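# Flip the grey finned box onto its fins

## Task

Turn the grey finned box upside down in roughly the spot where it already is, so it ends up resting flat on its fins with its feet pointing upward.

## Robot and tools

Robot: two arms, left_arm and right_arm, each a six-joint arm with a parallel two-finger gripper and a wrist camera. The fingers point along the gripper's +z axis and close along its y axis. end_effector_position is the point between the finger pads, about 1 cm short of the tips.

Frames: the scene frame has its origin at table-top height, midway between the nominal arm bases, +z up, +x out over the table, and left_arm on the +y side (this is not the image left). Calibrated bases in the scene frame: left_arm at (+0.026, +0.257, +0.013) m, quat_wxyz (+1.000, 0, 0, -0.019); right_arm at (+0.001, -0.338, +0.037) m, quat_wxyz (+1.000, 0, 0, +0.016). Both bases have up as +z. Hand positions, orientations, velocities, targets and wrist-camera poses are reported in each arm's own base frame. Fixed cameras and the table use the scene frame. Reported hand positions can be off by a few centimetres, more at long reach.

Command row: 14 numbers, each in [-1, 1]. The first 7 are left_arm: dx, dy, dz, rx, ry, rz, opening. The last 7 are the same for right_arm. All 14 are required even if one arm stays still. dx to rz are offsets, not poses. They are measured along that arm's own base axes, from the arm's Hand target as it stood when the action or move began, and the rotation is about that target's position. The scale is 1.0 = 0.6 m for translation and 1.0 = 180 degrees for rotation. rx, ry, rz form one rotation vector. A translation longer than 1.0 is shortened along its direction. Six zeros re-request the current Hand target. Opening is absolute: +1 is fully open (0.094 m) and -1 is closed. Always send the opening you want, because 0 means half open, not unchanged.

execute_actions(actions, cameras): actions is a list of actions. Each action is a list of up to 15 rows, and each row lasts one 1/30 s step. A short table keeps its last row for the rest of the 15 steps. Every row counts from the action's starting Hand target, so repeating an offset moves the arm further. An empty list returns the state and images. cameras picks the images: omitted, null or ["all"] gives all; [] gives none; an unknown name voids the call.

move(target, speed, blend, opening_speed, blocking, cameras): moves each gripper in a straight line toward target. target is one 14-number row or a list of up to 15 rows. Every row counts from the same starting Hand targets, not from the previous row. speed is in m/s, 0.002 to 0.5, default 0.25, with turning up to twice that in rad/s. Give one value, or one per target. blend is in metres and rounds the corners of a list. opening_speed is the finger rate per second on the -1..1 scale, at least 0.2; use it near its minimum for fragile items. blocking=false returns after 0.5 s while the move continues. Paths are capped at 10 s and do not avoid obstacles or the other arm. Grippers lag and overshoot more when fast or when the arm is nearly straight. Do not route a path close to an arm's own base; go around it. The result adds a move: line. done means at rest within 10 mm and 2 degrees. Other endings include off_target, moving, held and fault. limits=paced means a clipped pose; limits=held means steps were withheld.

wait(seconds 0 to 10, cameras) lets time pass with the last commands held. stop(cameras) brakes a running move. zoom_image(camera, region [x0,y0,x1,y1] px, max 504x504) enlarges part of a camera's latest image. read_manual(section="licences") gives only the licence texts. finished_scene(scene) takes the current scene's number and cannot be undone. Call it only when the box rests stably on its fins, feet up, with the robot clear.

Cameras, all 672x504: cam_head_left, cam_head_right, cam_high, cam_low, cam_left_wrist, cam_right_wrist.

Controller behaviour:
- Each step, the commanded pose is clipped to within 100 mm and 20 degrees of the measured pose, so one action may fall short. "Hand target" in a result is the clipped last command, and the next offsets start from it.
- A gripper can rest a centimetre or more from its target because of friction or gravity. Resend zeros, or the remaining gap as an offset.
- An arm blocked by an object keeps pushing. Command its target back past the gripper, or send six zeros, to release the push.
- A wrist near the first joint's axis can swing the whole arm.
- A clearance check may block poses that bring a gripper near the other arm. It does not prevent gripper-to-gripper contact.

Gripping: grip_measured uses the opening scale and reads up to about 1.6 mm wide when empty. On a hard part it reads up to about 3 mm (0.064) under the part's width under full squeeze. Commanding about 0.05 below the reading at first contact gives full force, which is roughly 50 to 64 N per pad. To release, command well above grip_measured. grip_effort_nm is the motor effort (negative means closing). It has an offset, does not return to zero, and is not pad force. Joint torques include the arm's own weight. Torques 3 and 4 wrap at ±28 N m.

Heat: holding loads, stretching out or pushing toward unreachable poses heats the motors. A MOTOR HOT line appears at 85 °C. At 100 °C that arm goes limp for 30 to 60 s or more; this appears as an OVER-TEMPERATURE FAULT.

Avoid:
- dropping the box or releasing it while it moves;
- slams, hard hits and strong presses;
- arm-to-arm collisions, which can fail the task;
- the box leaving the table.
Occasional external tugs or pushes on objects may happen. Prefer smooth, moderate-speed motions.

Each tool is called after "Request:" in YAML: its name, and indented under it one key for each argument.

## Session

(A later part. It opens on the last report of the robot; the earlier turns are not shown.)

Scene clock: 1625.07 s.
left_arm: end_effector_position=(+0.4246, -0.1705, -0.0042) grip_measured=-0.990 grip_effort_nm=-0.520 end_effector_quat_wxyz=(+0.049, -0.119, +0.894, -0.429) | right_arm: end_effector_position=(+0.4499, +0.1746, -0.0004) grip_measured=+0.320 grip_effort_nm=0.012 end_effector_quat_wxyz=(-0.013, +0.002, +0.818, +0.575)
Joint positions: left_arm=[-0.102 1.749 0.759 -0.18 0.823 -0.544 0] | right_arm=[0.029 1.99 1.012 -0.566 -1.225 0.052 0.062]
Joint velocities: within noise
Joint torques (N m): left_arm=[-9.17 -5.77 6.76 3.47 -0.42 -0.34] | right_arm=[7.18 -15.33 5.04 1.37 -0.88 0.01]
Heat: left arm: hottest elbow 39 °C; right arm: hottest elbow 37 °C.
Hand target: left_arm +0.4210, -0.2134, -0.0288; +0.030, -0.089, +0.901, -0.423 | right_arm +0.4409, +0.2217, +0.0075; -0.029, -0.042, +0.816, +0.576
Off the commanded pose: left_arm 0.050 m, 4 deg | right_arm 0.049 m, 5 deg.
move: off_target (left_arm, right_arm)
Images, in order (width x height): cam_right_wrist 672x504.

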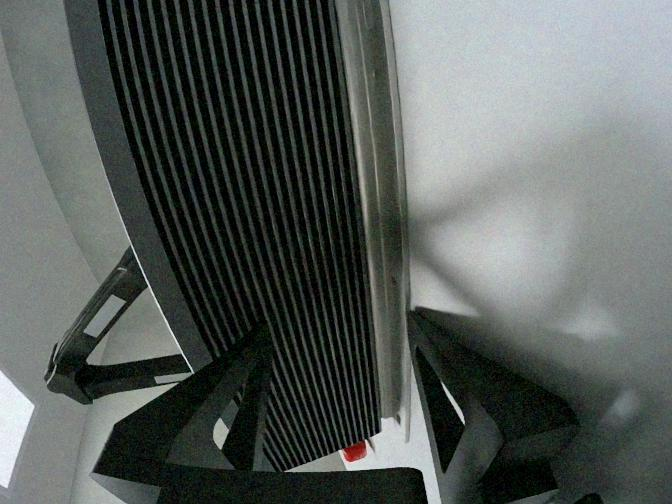

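Request:
move:
  target: [0.001,-0.015,0,0,0,0,-1,-0.004,0.035,0.015,-0.022,-0.0025,0.022,0.32]
  speed: 0.04
  cameras: ["cam_right_wrist"]

Request:
zoom_image:
  camera: "cam_right_wrist"
  region: [220, 200, 520, 420]

Scene clock: 1642.47 s.
left_arm: end_effector_position=(+0.4248, -0.1711, -0.0039) grip_measured=-0.990 grip_effort_nm=-0.520 end_effector_quat_wxyz=(+0.050, -0.127, +0.894, -0.426) | right_arm: end_effector_position=(+0.4497, +0.1732, +0.0011) grip_measured=+0.320 grip_effort_nm=0.012 end_effector_quat_wxyz=(-0.024, -0.002, +0.841, +0.540)
Joint positions: left_arm=[-0.106 1.744 0.754 -0.168 0.81 -0.568 0] | right_arm=[0.038 1.969 1.036 -0.658 -1.143 0.021 0.062]
Joint velocities: left_arm=[within noise] | right_arm=[0.005 -0.005 -0.017 -0.012 -0.037 -0.154 0]
Joint torques (N m): left_arm=[-10.4 -5.36 7.13 3.7 -0.26 -0.38] | right_arm=[10.23 -16.21 6.5 -0.01 -1.57 -0.17]
Heat: left arm: hottest elbow 38 °C; right arm: hottest elbow 37 °C.
Hand target: left_arm +0.4216, -0.2225, -0.0288; +0.030, -0.088, +0.901, -0.423 | right_arm +0.4385, +0.2428, +0.0166; -0.047, -0.071, +0.833, +0.546
Off the commanded pose: left_arm 0.057 m, 5 deg | right_arm 0.072 m, 8 deg.
move: off_target (left_arm, right_arm)
Images, in order (width x height): cam_right_wrist 672x504.

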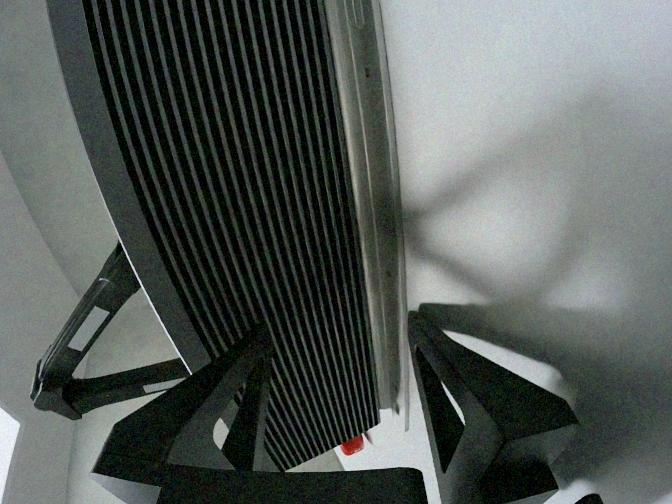

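Scaled by 1.680 from the camera's 672x504 image, which has a finer 960x720 frame.

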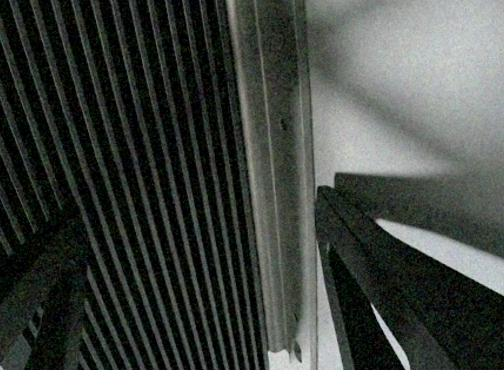

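Request:
move:
  target: [0,-0.01,0,0,0,0,-1,-0.002,0.015,0.035,0,0,0,0.32]
  speed: 0.03
  cameras: ["cam_right_wrist"]

Request:
zoom_image:
  camera: "cam_right_wrist"
  region: [220, 200, 520, 420]

Scene clock: 1650.43 s.
left_arm: end_effector_position=(+0.4251, -0.1715, -0.0037) grip_measured=-0.990 grip_effort_nm=-0.520 end_effector_quat_wxyz=(+0.052, -0.132, +0.894, -0.424) | right_arm: end_effector_position=(+0.4499, +0.1733, +0.0057) grip_measured=+0.319 grip_effort_nm=0.032 end_effector_quat_wxyz=(-0.025, -0.001, +0.848, +0.529)
Joint positions: left_arm=[-0.11 1.74 0.75 -0.159 0.801 -0.583 0] | right_arm=[0.043 1.949 1.037 -0.669 -1.116 0.033 0.062]
Joint velocities: within noise
Joint torques (N m): left_arm=[-11.16 -5.19 7.35 3.86 -0.11 -0.38] | right_arm=[11.4 -17.14 6.41 -0.02 -2.68 0.05]
Heat: left arm: hottest elbow 38 °C; right arm: hottest elbow 37 °C.
Hand target: left_arm +0.4216, -0.2284, -0.0288; +0.030, -0.088, +0.901, -0.423 | right_arm +0.4373, +0.2518, +0.0377; -0.047, -0.071, +0.833, +0.546
Off the commanded pose: left_arm 0.062 m, 6 deg | right_arm 0.086 m, 9 deg.
move: off_target (left_arm, right_arm)
Images, in order (width x height): cam_right_wrist 672x504.

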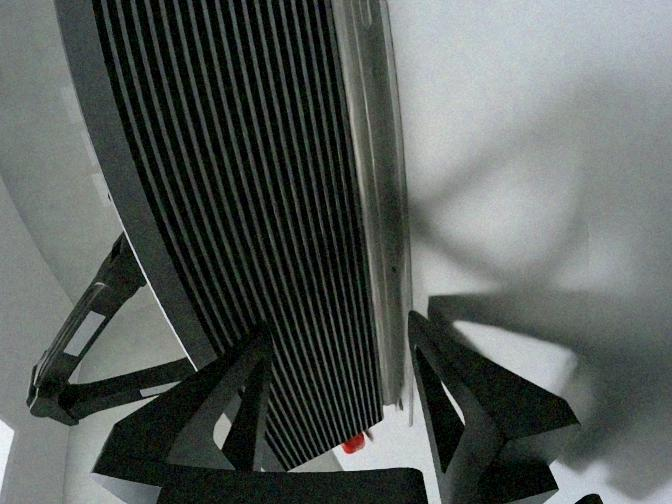

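Scaled by 1.680 from the camera's 672x504 image, which has a finer 960x720 frame.

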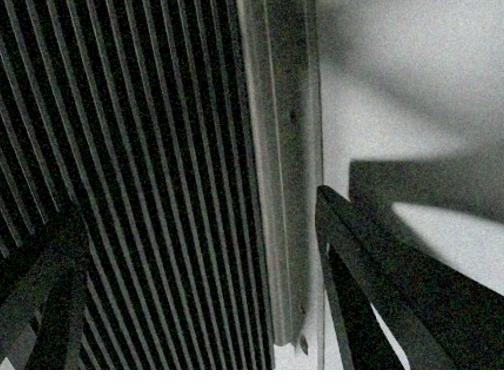

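Request:
move:
  target: [0,-0.01,0,0,0,0,-1,-0.001,0.007,0.025,0,0,0,0.32]
  speed: 0.03
  cameras: ["cam_right_wrist","cam_low"]

Request:
zoom_image:
  camera: "cam_right_wrist"
  region: [220, 200, 520, 420]

Request:
zoom_image:
  camera: "cam_low"
  region: [270, 230, 400, 320]

Scene clock: 1657.87 s.
left_arm: end_effector_position=(+0.4275, -0.1736, -0.0032) grip_measured=-0.990 grip_effort_nm=-0.520 end_effector_quat_wxyz=(+0.059, -0.134, +0.895, -0.421) | right_arm: end_effector_position=(+0.4502, +0.1741, +0.0144) grip_measured=+0.319 grip_effort_nm=0.051 end_effector_quat_wxyz=(-0.027, +0.004, +0.850, +0.525)
Joint positions: left_arm=[-0.119 1.736 0.746 -0.136 0.784 -0.602 0] | right_arm=[0.046 1.926 1.037 -0.682 -1.108 0.056 0.062]
Joint velocities: within noise
Joint torques (N m): left_arm=[-11.69 -4.89 7.64 3.51 0.32 -0.34] | right_arm=[11.52 -18.49 6.65 0.05 -3.01 0]
Heat: left arm: hottest elbow 39 °C; right arm: hottest elbow 38 °C.
Hand target: left_arm +0.4217, -0.2345, -0.0287; +0.030, -0.088, +0.901, -0.423 | right_arm +0.4366, +0.2560, +0.0527; -0.047, -0.071, +0.833, +0.546
Off the commanded pose: left_arm 0.066 m, 6 deg | right_arm 0.091 m, 9 deg.
move: off_target (left_arm, right_arm)
Images, in order (width x height): cam_low 672x504, cam_right_wrist 672x504.

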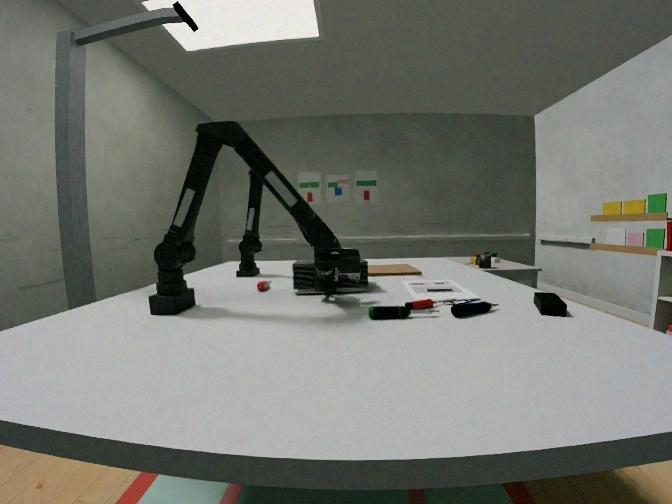

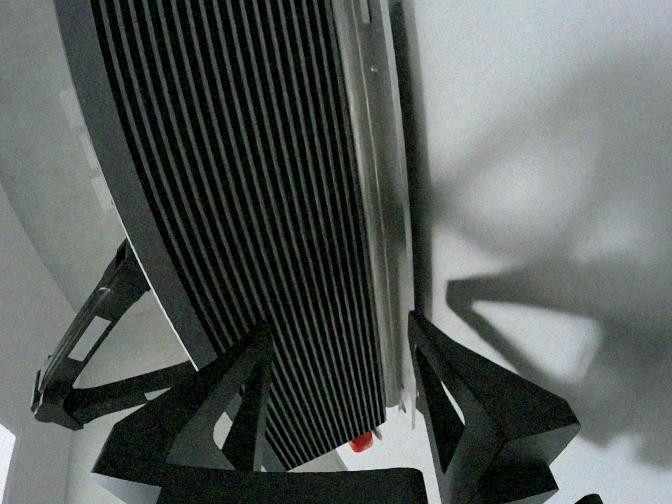

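Scaled by 1.680 from the camera's 672x504 image, which has a finer 960x720 frame.

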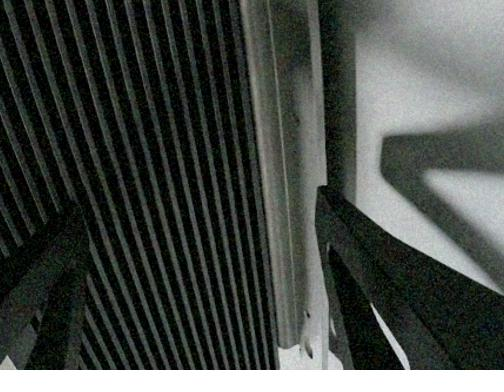

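Scaled by 3.877.

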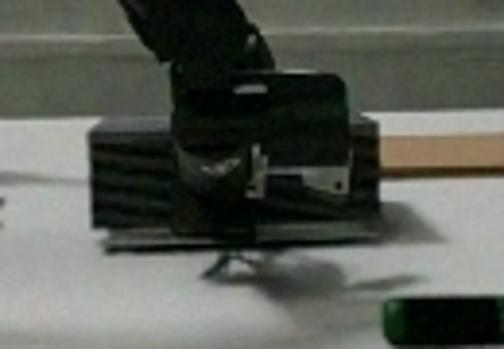

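Request:
move:
  target: [0,-0.005,0,0,0,0,-1,-0.001,0.009,0.018,0,0,0,0.32]
  speed: 0.03
  cameras: ["cam_right_wrist"]

Request:
zoom_image:
  camera: "cam_right_wrist"
  region: [220, 200, 520, 420]

Scene clock: 1663.70 s.
left_arm: end_effector_position=(+0.4283, -0.1742, -0.0032) grip_measured=-0.990 grip_effort_nm=-0.520 end_effector_quat_wxyz=(+0.061, -0.135, +0.895, -0.420) | right_arm: end_effector_position=(+0.4504, +0.1787, +0.0277) grip_measured=+0.319 grip_effort_nm=0.056 end_effector_quat_wxyz=(-0.028, +0.007, +0.850, +0.525)
Joint positions: left_arm=[-0.121 1.736 0.746 -0.13 0.78 -0.609 0] | right_arm=[0.056 1.896 1.037 -0.691 -1.108 0.085 0.062]
Joint velocities: within noise
Joint torques (N m): left_arm=[-11.93 -4.89 7.58 3.48 0.35 -0.33] | right_arm=[12.86 -17.14 7.06 0.43 -3 -0.04]
Heat: left arm: hottest elbow 39 °C; right arm: hottest elbow 38 °C.
Hand target: left_arm +0.4217, -0.2375, -0.0287; +0.030, -0.088, +0.901, -0.423 | right_arm +0.4360, +0.2614, +0.0634; -0.047, -0.071, +0.833, +0.546
Off the commanded pose: left_arm 0.069 m, 6 deg | right_arm 0.091 m, 10 deg.
move: off_target (left_arm, right_arm)
Images, in order (width x height): cam_right_wrist 672x504.

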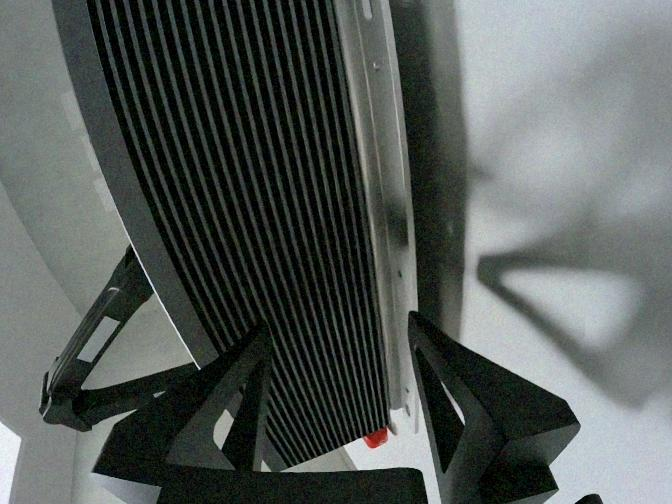

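Scaled by 1.680 from the camera's 672x504 image, which has a finer 960x720 frame.

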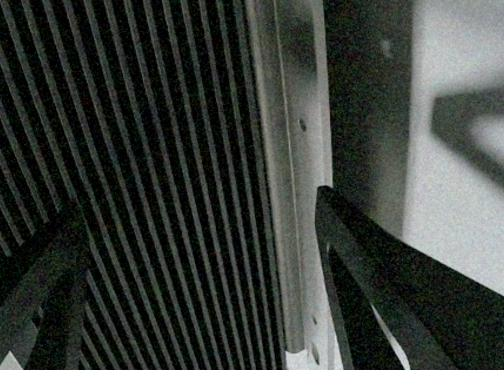

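Request:
move:
  target: [0,0,0,0,0,0,-1,0,0.002,0,0,0,0,0.81]
  speed: 0.03
  opening_speed: 0.3
  cameras: ["cam_right_wrist"]

Request:
zoom_image:
  camera: "cam_right_wrist"
  region: [220, 200, 520, 420]

Scene clock: 1678.30 s.
left_arm: end_effector_position=(+0.4289, -0.1746, -0.0032) grip_measured=-0.990 grip_effort_nm=-0.515 end_effector_quat_wxyz=(+0.062, -0.135, +0.896, -0.419) | right_arm: end_effector_position=(+0.4504, +0.1835, +0.0374) grip_measured=+0.806 grip_effort_nm=0.193 end_effector_quat_wxyz=(-0.028, +0.006, +0.846, +0.533)
Joint positions: left_arm=[-0.122 1.736 0.746 -0.127 0.776 -0.61 0] | right_arm=[0.063 1.88 1.037 -0.692 -1.125 0.101 0.085]
Joint velocities: within noise
Joint torques (N m): left_arm=[-11.75 -4.89 7.61 3.33 0.47 -0.36] | right_arm=[11.05 -16.38 7.09 0.8 -2.3 -0.11]
Heat: left arm: hottest elbow 40 °C; right arm: hottest elbow 38 °C.
Hand target: left_arm +0.4216, -0.2374, -0.0288; +0.030, -0.089, +0.901, -0.423 | right_arm +0.4361, +0.2625, +0.0635; -0.047, -0.071, +0.833, +0.546
Off the commanded pose: left_arm 0.068 m, 7 deg | right_arm 0.084 m, 9 deg.
move: off_target (left_arm, right_arm)
Images, in order (width x height): cam_right_wrist 672x504.

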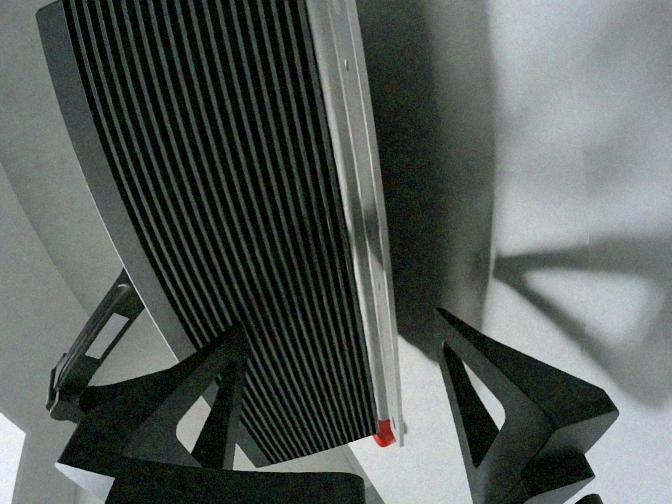

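Scaled by 1.680 from the camera's 672x504 image, which has a finer 960x720 frame.

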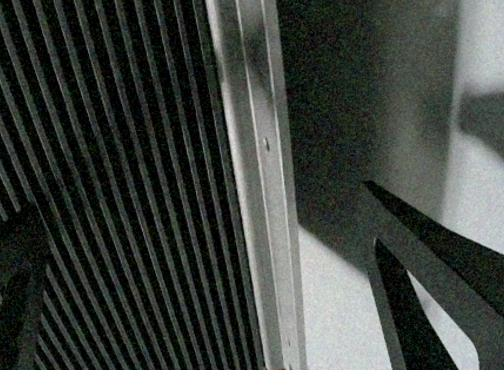

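Request:
move:
  target: [0,0,0,0,0,0,-1,-0.002,0.018,-0.006,0.0773,0.0088,0,0.81]
  speed: 0.05
  cameras: ["cam_right_wrist"]

Request:
zoom_image:
  camera: "cam_right_wrist"
  region: [220, 200, 520, 420]

Scene clock: 1691.90 s.
left_arm: end_effector_position=(+0.4311, -0.1783, -0.0031) grip_measured=-0.990 grip_effort_nm=-0.520 end_effector_quat_wxyz=(+0.070, -0.130, +0.897, -0.416) | right_arm: end_effector_position=(+0.4593, +0.2146, +0.0663) grip_measured=+0.808 grip_effort_nm=0.095 end_effector_quat_wxyz=(-0.010, -0.029, +0.762, +0.647)
Joint positions: left_arm=[-0.134 1.736 0.746 -0.107 0.763 -0.614 0] | right_arm=[0.097 1.913 1.016 -0.41 -1.402 0.244 0.085]
Joint velocities: within noise
Joint torques (N m): left_arm=[-10.87 -4.66 7.87 2.58 0.97 -0.34] | right_arm=[9.35 -13.33 4.98 1.32 -0.51 -0.06]
Heat: left arm: hottest elbow 41 °C; right arm: hottest elbow 38 °C.
Hand target: left_arm +0.4215, -0.2375, -0.0288; +0.030, -0.088, +0.901, -0.423 | right_arm +0.4349, +0.2734, +0.0598; -0.050, -0.069, +0.760, +0.644
Off the commanded pose: left_arm 0.065 m, 7 deg | right_arm 0.064 m, 6 deg.
move: off_target (left_arm, right_arm)
Images, in order (width x height): cam_right_wrist 672x504.

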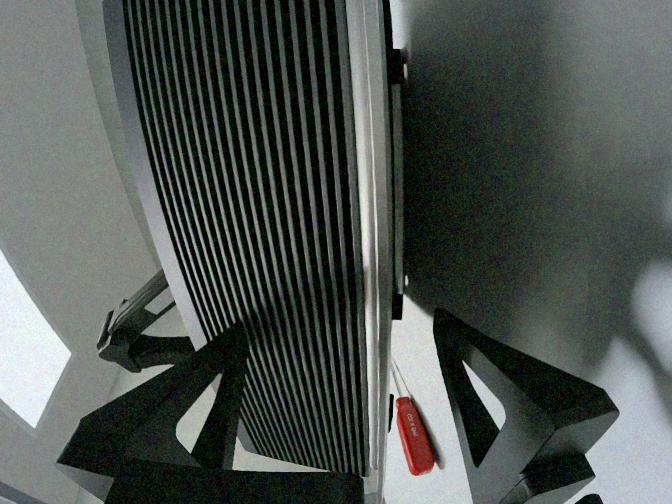

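Scaled by 1.680 from the camera's 672x504 image, which has a finer 960x720 frame.

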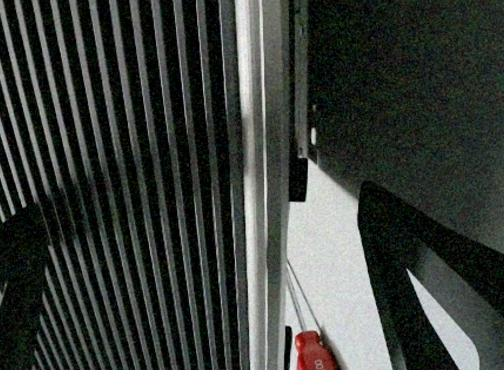

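Request:
move:
  target: [0,0,0,0,0,0,-1,0.002,-0.02,0.05,-0.022,-0.0025,0,0.81]
  speed: 0.03
  cameras: ["cam_right_wrist","cam_low"]

Request:
zoom_image:
  camera: "cam_low"
  region: [270, 210, 400, 320]

Scene clock: 1711.47 s.
left_arm: end_effector_position=(+0.4312, -0.1798, -0.0032) grip_measured=-0.990 grip_effort_nm=-0.520 end_effector_quat_wxyz=(+0.072, -0.127, +0.897, -0.417) | right_arm: end_effector_position=(+0.4467, +0.2108, +0.0711) grip_measured=+0.808 grip_effort_nm=0.085 end_effector_quat_wxyz=(-0.037, -0.009, +0.787, +0.616)
Joint positions: left_arm=[-0.137 1.737 0.746 -0.102 0.762 -0.614 0] | right_arm=[0.097 1.874 1.028 -0.618 -1.329 0.158 0.085]
Joint velocities: within noise
Joint torques (N m): left_arm=[-10.75 -4.78 7.92 2.43 0.98 -0.34] | right_arm=[8 -16.44 7.25 0.14 -0.99 -0.3]
Heat: left arm: hottest elbow 41 °C; right arm: hottest elbow 38 °C.
Hand target: left_arm +0.4215, -0.2375, -0.0289; +0.030, -0.088, +0.901, -0.423 | right_arm +0.4361, +0.2614, +0.0898; -0.049, -0.070, +0.782, +0.617
Off the commanded pose: left_arm 0.064 m, 7 deg | right_arm 0.055 m, 7 deg.
move: off_target (left_arm, right_arm)
Images, in order (width x height): cam_low 672x504, cam_right_wrist 672x504.

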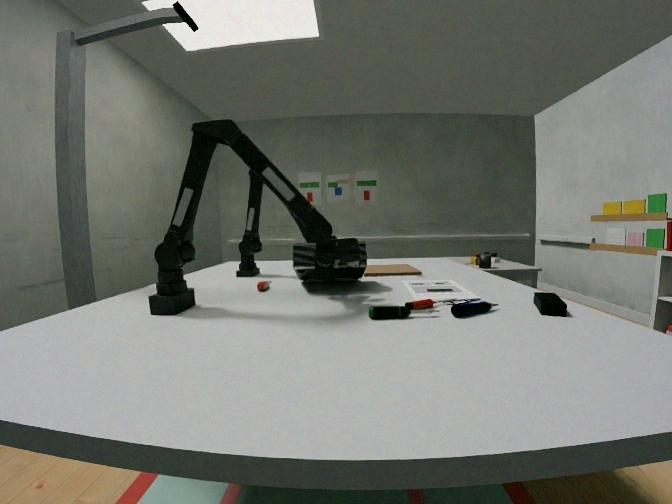

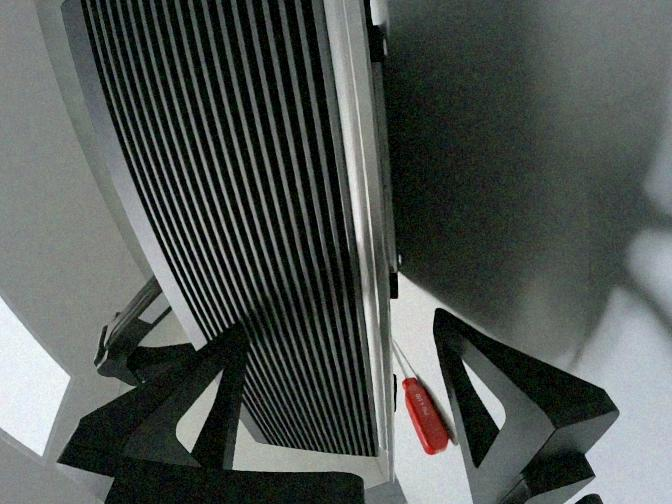

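Scaled by 3.877.

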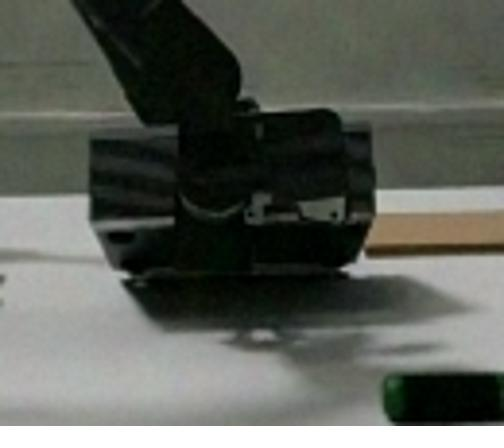

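Request:
move:
  target: [0,0,0,0,0,0,-1,0,0,0.025,0,0,0,0.57]
  speed: 0.02
  opening_speed: 0.2
  cameras: ["cam_right_wrist"]

Request:
zoom_image:
  camera: "cam_right_wrist"
  region: [220, 200, 520, 420]

Scene clock: 1730.20 s.
left_arm: end_effector_position=(+0.4312, -0.1814, -0.0033) grip_measured=-0.990 grip_effort_nm=-0.520 end_effector_quat_wxyz=(+0.072, -0.125, +0.897, -0.417) | right_arm: end_effector_position=(+0.4426, +0.2141, +0.0818) grip_measured=+0.572 grip_effort_nm=-0.051 end_effector_quat_wxyz=(-0.043, -0.011, +0.788, +0.614)
Joint positions: left_arm=[-0.141 1.738 0.746 -0.098 0.761 -0.614 0] | right_arm=[0.106 1.849 1.031 -0.662 -1.325 0.149 0.074]
Joint velocities: within noise
Joint torques (N m): left_arm=[-10.23 -4.72 8.02 2.28 0.99 -0.33] | right_arm=[7.53 -16.09 8.2 0.39 -1.18 -0.29]
Heat: left arm: hottest elbow 42 °C; right arm: hottest elbow 40 °C.
Hand target: left_arm +0.4215, -0.2374, -0.0289; +0.030, -0.088, +0.901, -0.423 | right_arm +0.4361, +0.2613, +0.1048; -0.049, -0.070, +0.782, +0.617
Off the commanded pose: left_arm 0.062 m, 6 deg | right_arm 0.053 m, 7 deg.
move: off_target (left_arm, right_arm)
Images, in order (width x height): cam_right_wrist 672x504.

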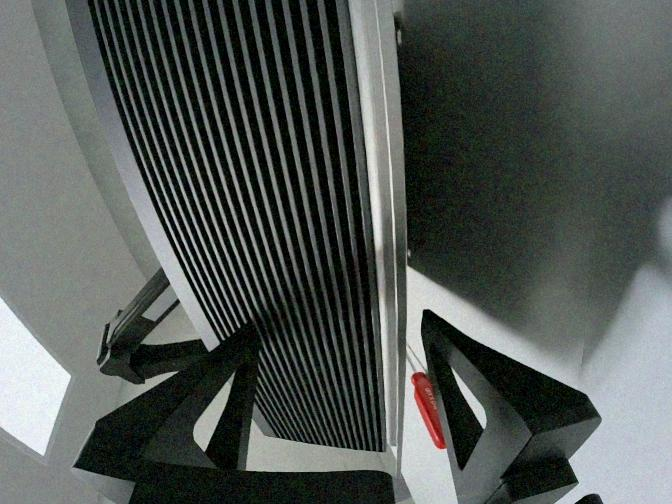

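Scaled by 1.680 from the camera's 672x504 image, which has a finer 960x720 frame.

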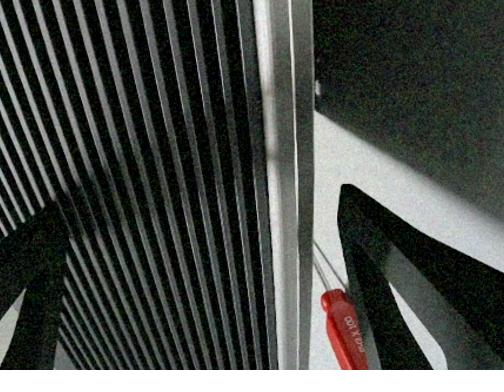

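Request:
execute_actions:
  actions: []
  cameras: ["cam_low","cam_right_wrist"]

Scene clock: 1761.17 s.
left_arm: end_effector_position=(+0.4313, -0.1815, -0.0032) grip_measured=-0.990 grip_effort_nm=-0.520 end_effector_quat_wxyz=(+0.072, -0.125, +0.897, -0.417) | right_arm: end_effector_position=(+0.4426, +0.2141, +0.0818) grip_measured=+0.571 grip_effort_nm=-0.046 end_effector_quat_wxyz=(-0.043, -0.011, +0.788, +0.614)
Joint positions: left_arm=[-0.141 1.738 0.746 -0.098 0.761 -0.614 0] | right_arm=[0.106 1.849 1.031 -0.662 -1.325 0.149 0.074]
Joint velocities: within noise
Joint torques (N m): left_arm=[-10.46 -4.6 8.03 2.32 1 -0.34] | right_arm=[7.47 -16.03 8.13 0.39 -1.2 -0.26]
Heat: left arm: hottest elbow 42 °C; right arm: hottest elbow 40 °C.
Hand target: left_arm +0.4216, -0.2374, -0.0288; +0.030, -0.089, +0.901, -0.423 | right_arm +0.4361, +0.2613, +0.1048; -0.049, -0.070, +0.782, +0.617
Tool commands: left_gripper/opening=-1.0 right_gripper/opening=+0.57
Off the commanded pose: left_arm 0.062 m, 6 deg | right_arm 0.053 m, 7 deg.
Images, in order (width x height): cam_low 672x504, cam_right_wrist 672x504.

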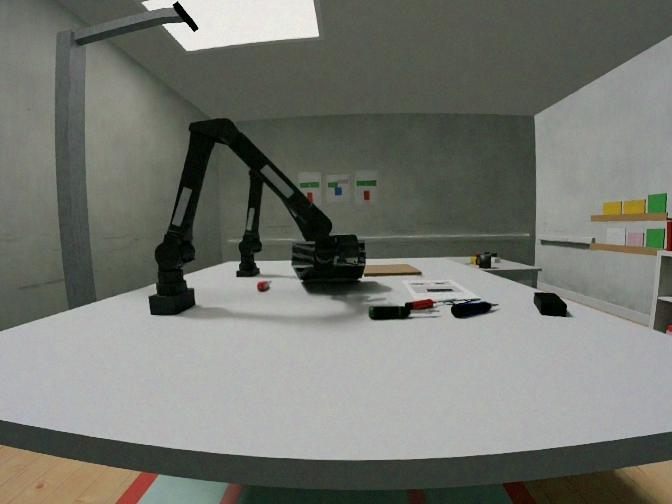

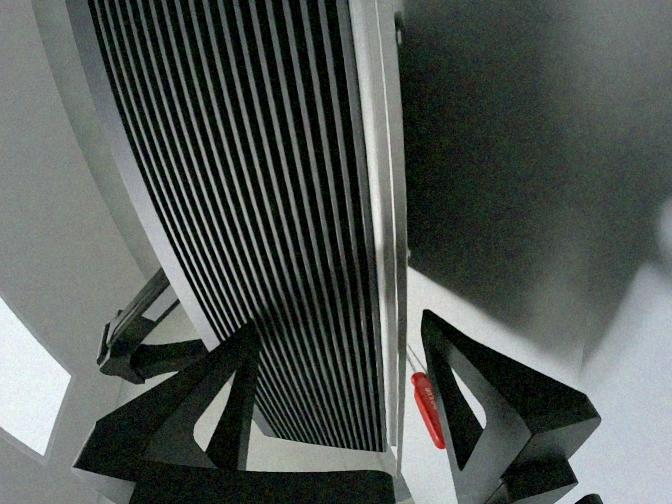

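Request:
move:
  target: [0,0,0,0,0,0,-1,0,0,0.04,0,0,0,0.5]
  speed: 0.04
  opening_speed: 0.2
  cameras: ["cam_low","cam_right_wrist"]

Scene clock: 1768.10 s.
left_arm: end_effector_position=(+0.4316, -0.1829, -0.0032) grip_measured=-0.990 grip_effort_nm=-0.520 end_effector_quat_wxyz=(+0.072, -0.124, +0.897, -0.419) | right_arm: end_effector_position=(+0.4380, +0.2163, +0.0921) grip_measured=+0.504 grip_effort_nm=-0.203 end_effector_quat_wxyz=(-0.047, -0.013, +0.793, +0.607)
Joint positions: left_arm=[-0.143 1.741 0.748 -0.096 0.765 -0.614 0] | right_arm=[0.113 1.821 1.035 -0.716 -1.309 0.132 0.071]
Joint velocities: within noise
Joint torques (N m): left_arm=[-10.4 -4.89 7.91 2.21 0.83 -0.33] | right_arm=[6.83 -17.2 9.16 0.17 -1.89 -0.05]
Heat: left arm: hottest elbow 42 °C; right arm: hottest elbow 40 °C.
Hand target: left_arm +0.4217, -0.2374, -0.0288; +0.030, -0.089, +0.901, -0.423 | right_arm +0.4362, +0.2614, +0.1289; -0.049, -0.070, +0.782, +0.617
Off the commanded pose: left_arm 0.061 m, 6 deg | right_arm 0.058 m, 7 deg.
move: off_target (left_arm, right_arm)
Images, in order (width x height): cam_low 672x504, cam_right_wrist 672x504.

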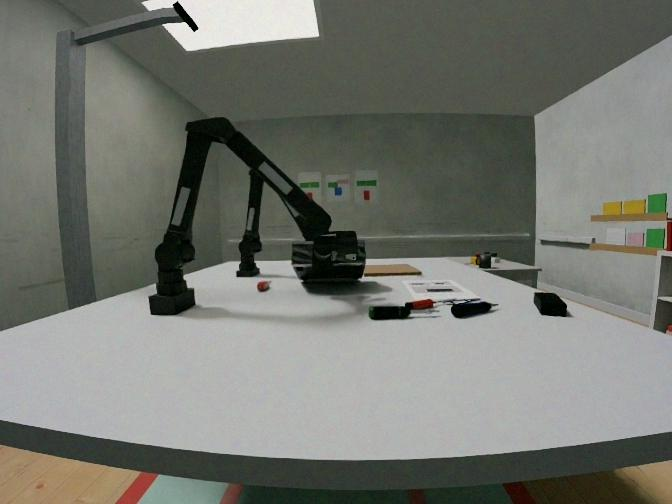

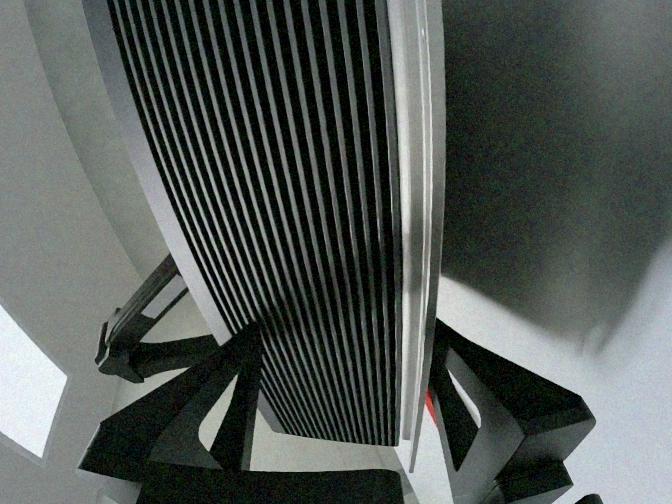

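Request:
move:
  target: [0,0,0,0,0,0,-1,0,0,0.04,0,0,0,0.5]
  speed: 0.04
  cameras: ["cam_right_wrist"]

Request:
move:
  target: [0,0,0,0,0,0,-1,0,0,0.03,0,0,0,0.5]
  speed: 0.04
  cameras: ["cam_low","cam_right_wrist"]

Scene clock: 1775.23 s.
left_arm: end_effector_position=(+0.4306, -0.1879, -0.0036) grip_measured=-0.990 grip_effort_nm=-0.520 end_effector_quat_wxyz=(+0.068, -0.118, +0.894, -0.427) | right_arm: end_effector_position=(+0.4330, +0.2146, +0.0980) grip_measured=+0.503 grip_effort_nm=-0.198 end_effector_quat_wxyz=(-0.056, -0.009, +0.801, +0.597)
Joint positions: left_arm=[-0.149 1.75 0.75 -0.086 0.784 -0.614 0] | right_arm=[0.113 1.8 1.039 -0.78 -1.285 0.114 0.071]
Joint velocities: within noise
Joint torques (N m): left_arm=[-9.93 -5.54 7.8 1.91 0.06 -0.35] | right_arm=[6.07 -18.37 10.28 -0.2 -2.91 0.05]
Heat: left arm: hottest elbow 42 °C; right arm: hottest elbow 40 °C.
Hand target: left_arm +0.4216, -0.2375, -0.0288; +0.030, -0.088, +0.901, -0.423 | right_arm +0.4361, +0.2614, +0.1529; -0.049, -0.070, +0.782, +0.617
Off the commanded pose: left_arm 0.056 m, 5 deg | right_arm 0.072 m, 8 deg.
move: off_target (left_arm, right_arm)
Images, in order (width x height): cam_right_wrist 672x504.

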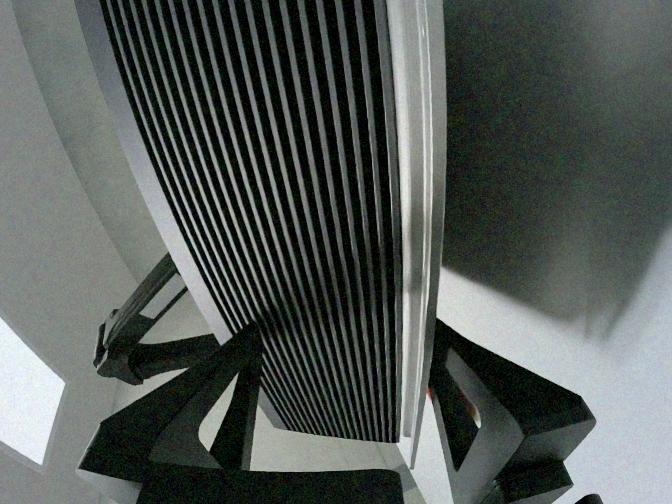

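Scene clock: 1776.40 s.
left_arm: end_effector_position=(+0.4297, -0.1917, -0.0037) grip_measured=-0.990 grip_effort_nm=-0.520 end_effector_quat_wxyz=(+0.065, -0.114, +0.893, -0.430) | right_arm: end_effector_position=(+0.4292, +0.2135, +0.1059) grip_measured=+0.503 grip_effort_nm=-0.208 end_effector_quat_wxyz=(-0.064, -0.004, +0.805, +0.590)
Joint positions: left_arm=[-0.156 1.754 0.752 -0.085 0.791 -0.615 0] | right_arm=[0.113 1.781 1.047 -0.839 -1.272 0.1 0.071]
Joint velocities: within noise
Joint torques (N m): left_arm=[-9.41 -5.66 7.73 1.94 -0.21 -0.36] | right_arm=[6.65 -19.25 11.07 -0.32 -3.48 0.08]
Heat: left arm: hottest elbow 42 °C; right arm: hottest elbow 40 °C.
Hand target: left_arm +0.4216, -0.2374, -0.0288; +0.030, -0.089, +0.901, -0.423 | right_arm +0.4361, +0.2614, +0.1708; -0.049, -0.070, +0.782, +0.617
Off the commanded pose: left_arm 0.053 m, 5 deg | right_arm 0.081 m, 9 deg.
move: off_target (left_arm, right_arm)
Images, in order (width x height): cam_low 672x504, cam_right_wrist 672x504.

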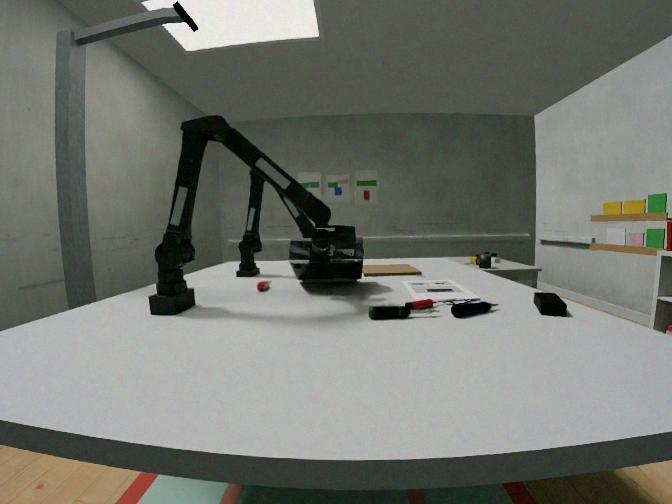

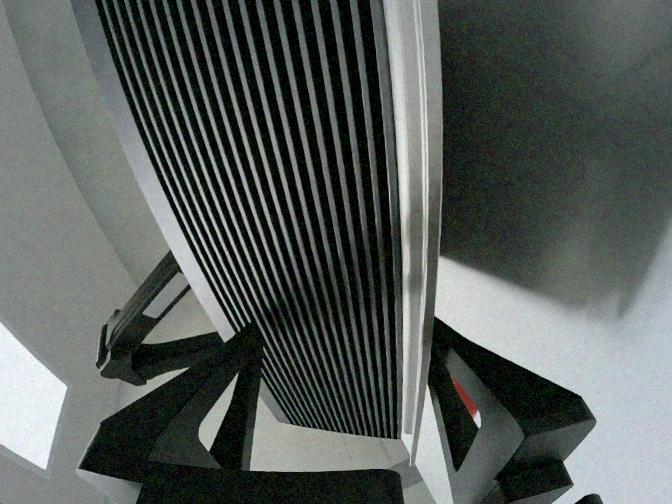

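Request:
move:
  target: [0,0,0,0,0,0,-1,0.02,0,0.03,-0.03,-0.0035,0,0.5]
  speed: 0.04
  cameras: ["cam_head_left","cam_head_right","cam_right_wrist"]

Scene clock: 1791.87 s.
left_arm: end_effector_position=(+0.4292, -0.1961, -0.0037) grip_measured=-0.990 grip_effort_nm=-0.520 end_effector_quat_wxyz=(+0.055, -0.126, +0.891, -0.432) | right_arm: end_effector_position=(+0.4299, +0.2184, +0.1206) grip_measured=+0.503 grip_effort_nm=-0.208 end_effector_quat_wxyz=(-0.083, -0.007, +0.829, +0.553)
Joint positions: left_arm=[-0.165 1.757 0.755 -0.083 0.792 -0.653 0] | right_arm=[0.134 1.757 1.107 -0.975 -1.187 0.082 0.071]
Joint velocities: within noise
Joint torques (N m): left_arm=[-8.59 -5.95 7.6 1.92 -0.23 0.02] | right_arm=[5.48 -19.43 12.92 0.17 -3.13 0.04]
Heat: left arm: hottest elbow 42 °C; right arm: hottest wrist yaw 42 °C.
Hand target: left_arm +0.4214, -0.2375, -0.0288; +0.030, -0.089, +0.901, -0.423 | right_arm +0.4482, +0.2613, +0.1890; -0.048, -0.071, +0.811, +0.579
Off the commanded pose: left_arm 0.049 m, 5 deg | right_arm 0.083 m, 9 deg.
move: off_target (left_arm, right_arm)
Images, in order (width x height): cam_head_left 672x504, cam_head_right 672x504, cam_right_wrist 672x504.

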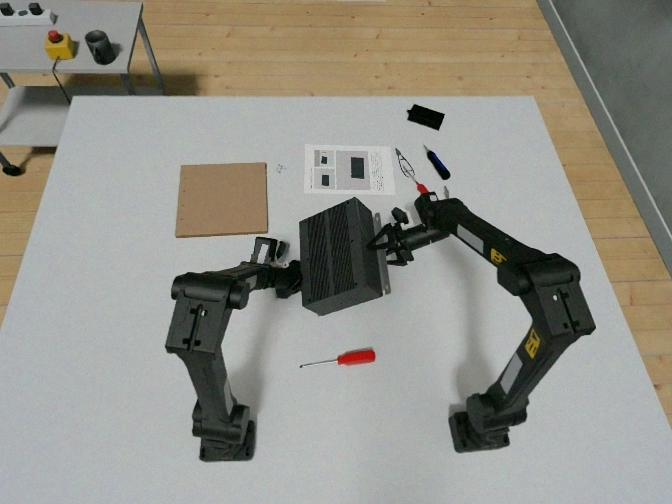

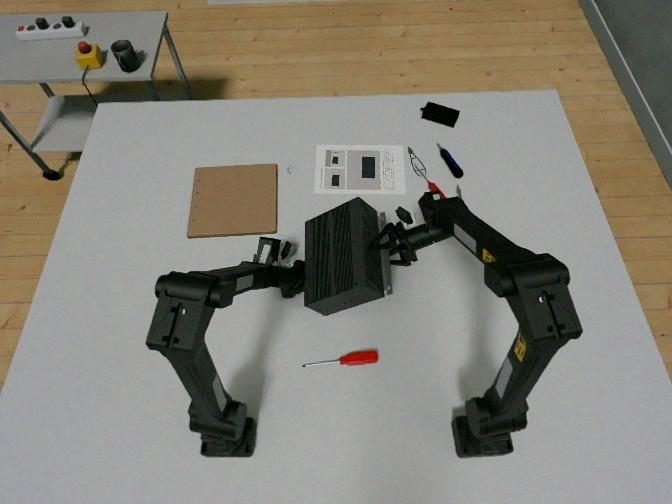

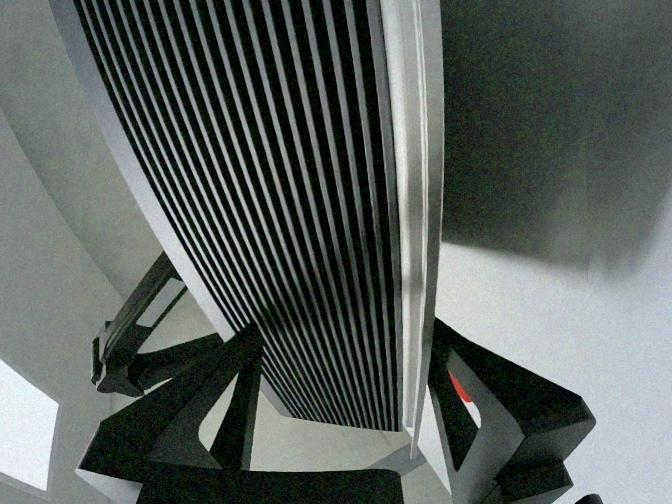

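Request:
move:
  target: [0,0.045,0,0,0,0,-1,0,-0.03,0.015,0,0,0,0.5]
  speed: 0.04
  cameras: ["cam_right_wrist"]

Scene clock: 1814.23 s.
left_arm: end_effector_position=(+0.4297, -0.1965, -0.0040) grip_measured=-0.990 grip_effort_nm=-0.520 end_effector_quat_wxyz=(+0.053, -0.106, +0.892, -0.436) | right_arm: end_effector_position=(+0.4230, +0.2183, +0.1324) grip_measured=+0.503 grip_effort_nm=-0.198 end_effector_quat_wxyz=(-0.096, -0.018, +0.827, +0.554)
Joint positions: left_arm=[-0.161 1.767 0.77 -0.109 0.813 -0.601 0] | right_arm=[0.136 1.753 1.134 -1.095 -1.189 -0.004 0.071]
Joint velocities: within noise
Joint torques (N m): left_arm=[-3.78 -6.77 6.67 0.75 -0.03 0.27] | right_arm=[2.32 -19.19 13.11 -0.24 -2.98 -0.19]
Heat: left arm: hottest elbow 41 °C; right arm: hottest elbow 48 °C.
Hand target: left_arm +0.4216, -0.2104, -0.0289; +0.030, -0.089, +0.901, -0.423 | right_arm +0.4481, +0.2434, +0.1979; -0.048, -0.071, +0.811, +0.579
Off the commanded pose: left_arm 0.030 m, 4 deg | right_arm 0.075 m, 9 deg.
move: off_target (left_arm, right_arm)
Images, in order (width x height): cam_right_wrist 672x504.

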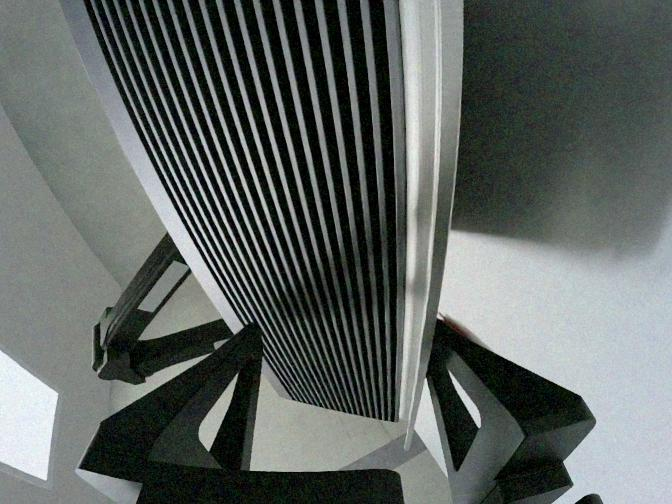

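Request:
move:
  target: [0,0.05,0,0,0,0,-1,0,-0.02,0.0,0,0,0,0.5]
  speed: 0.04
  cameras: ["cam_right_wrist"]

Scene clock: 1819.93 s.
left_arm: end_effector_position=(+0.4260, -0.1880, -0.0046) grip_measured=-0.990 grip_effort_nm=-0.525 end_effector_quat_wxyz=(+0.052, -0.073, +0.895, -0.436) | right_arm: end_effector_position=(+0.4240, +0.2210, +0.1472) grip_measured=+0.503 grip_effort_nm=-0.154 end_effector_quat_wxyz=(-0.095, -0.032, +0.820, +0.564)
Joint positions: left_arm=[-0.136 1.771 0.783 -0.182 0.84 -0.48 0] | right_arm=[0.138 1.751 1.165 -1.166 -1.211 -0.066 0.071]
Joint velocities: within noise
Joint torques (N m): left_arm=[0.21 -7.41 5.85 0.47 -0.02 0.03] | right_arm=[0.44 -17.49 12.21 -0.03 -1.94 -0.19]
Heat: left arm: hottest elbow 41 °C; right arm: hottest elbow 49 °C.
Hand target: left_arm +0.4215, -0.1804, -0.0289; +0.030, -0.088, +0.901, -0.423 | right_arm +0.4482, +0.2313, +0.1979; -0.048, -0.071, +0.811, +0.579
Off the commanded pose: left_arm 0.026 m, 4 deg | right_arm 0.057 m, 7 deg.
move: off_target (left_arm, right_arm)
Images, in order (width x height): cam_right_wrist 672x504.

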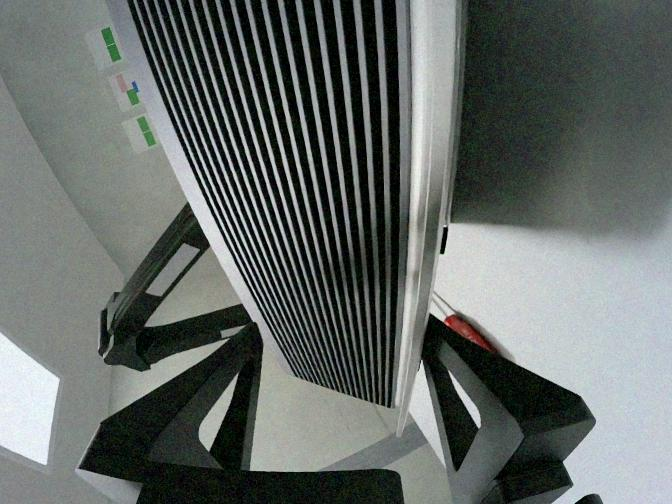

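Request:
move:
  target:
    - [-0.02,0.12,0.0,0,0,0,-1,0,0,0.02,0,0,0,0.5]
    - [-0.03,0.25,0.1,0,0,0,-1,0,0,0.03,-0.05,-0.006,0,0.5]
  speed: 0.08
  blend: 0.02
  cameras: ["cam_right_wrist","cam_head_left","cam_high"]

Scene clock: 1830.80 s.
left_arm: end_effector_position=(+0.3896, -0.0374, +0.0200) grip_measured=-0.990 grip_effort_nm=-0.520 end_effector_quat_wxyz=(+0.011, -0.098, +0.899, -0.426) | right_arm: end_effector_position=(+0.4270, +0.2238, +0.1732) grip_measured=+0.502 grip_effort_nm=-0.125 end_effector_quat_wxyz=(-0.087, -0.047, +0.859, +0.502)
Joint positions: left_arm=[0.249 1.725 0.856 -0.84 0.873 0.096 0] | right_arm=[0.166 1.686 1.226 -1.218 -1.066 -0.006 0.071]
Joint velocities: within noise
Joint torques (N m): left_arm=[-0.09 -11.93 7.9 0.13 0.51 0.01] | right_arm=[0.15 -15.97 12.21 0.28 -1.38 -0.08]
Heat: left arm: hottest elbow 40 °C; right arm: hottest elbow 48 °C.
Hand target: left_arm +0.4036, -0.0304, +0.0312; +0.030, -0.088, +0.901, -0.423 | right_arm +0.4481, +0.2314, +0.2158; -0.046, -0.072, +0.854, +0.513
Off the commanded pose: left_arm 0.019 m, 3 deg | right_arm 0.048 m, 6 deg.
move: off_target (left_arm, right_arm)
Images, in order (width x height): cam_head_left 672x504, cam_high 672x504, cam_right_wrist 672x504.

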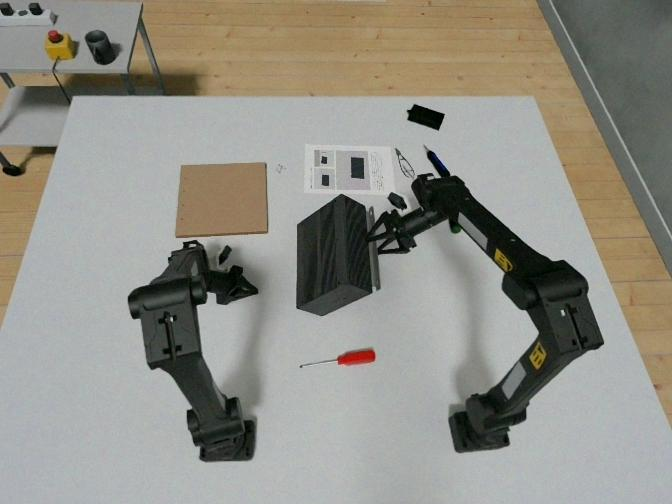

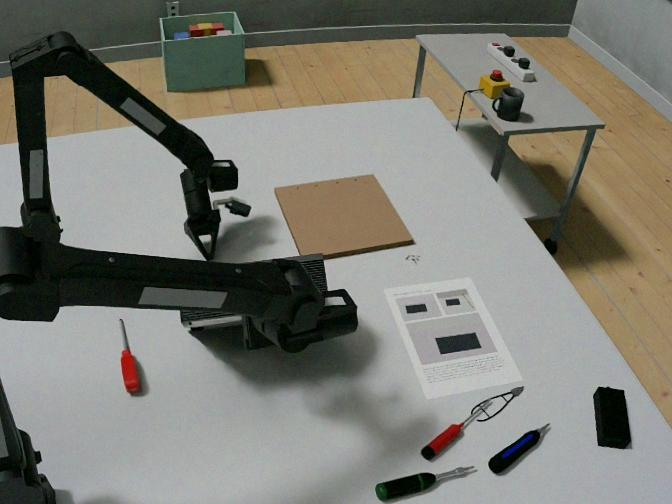

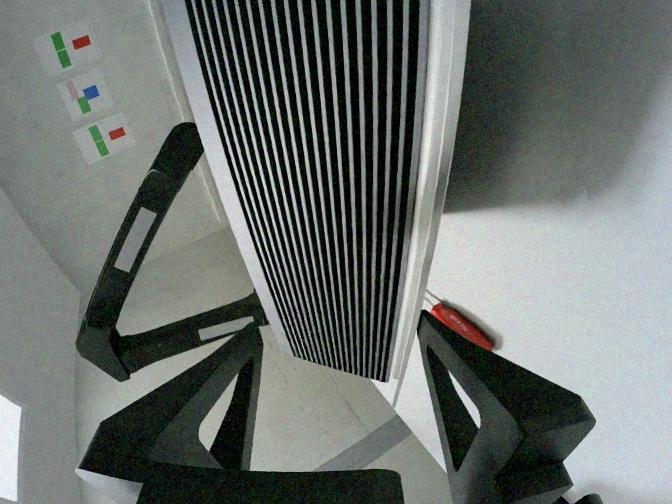

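Request:
zoom_image:
  camera: "cam_right_wrist"
  region: [200, 220, 500, 445]

Scaled by 1.680 from the camera's 672x504 image, which has a finer 960x720 frame.

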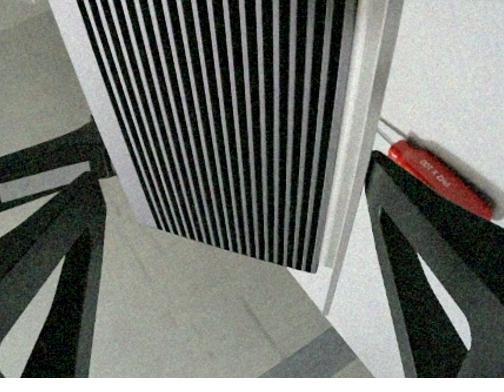

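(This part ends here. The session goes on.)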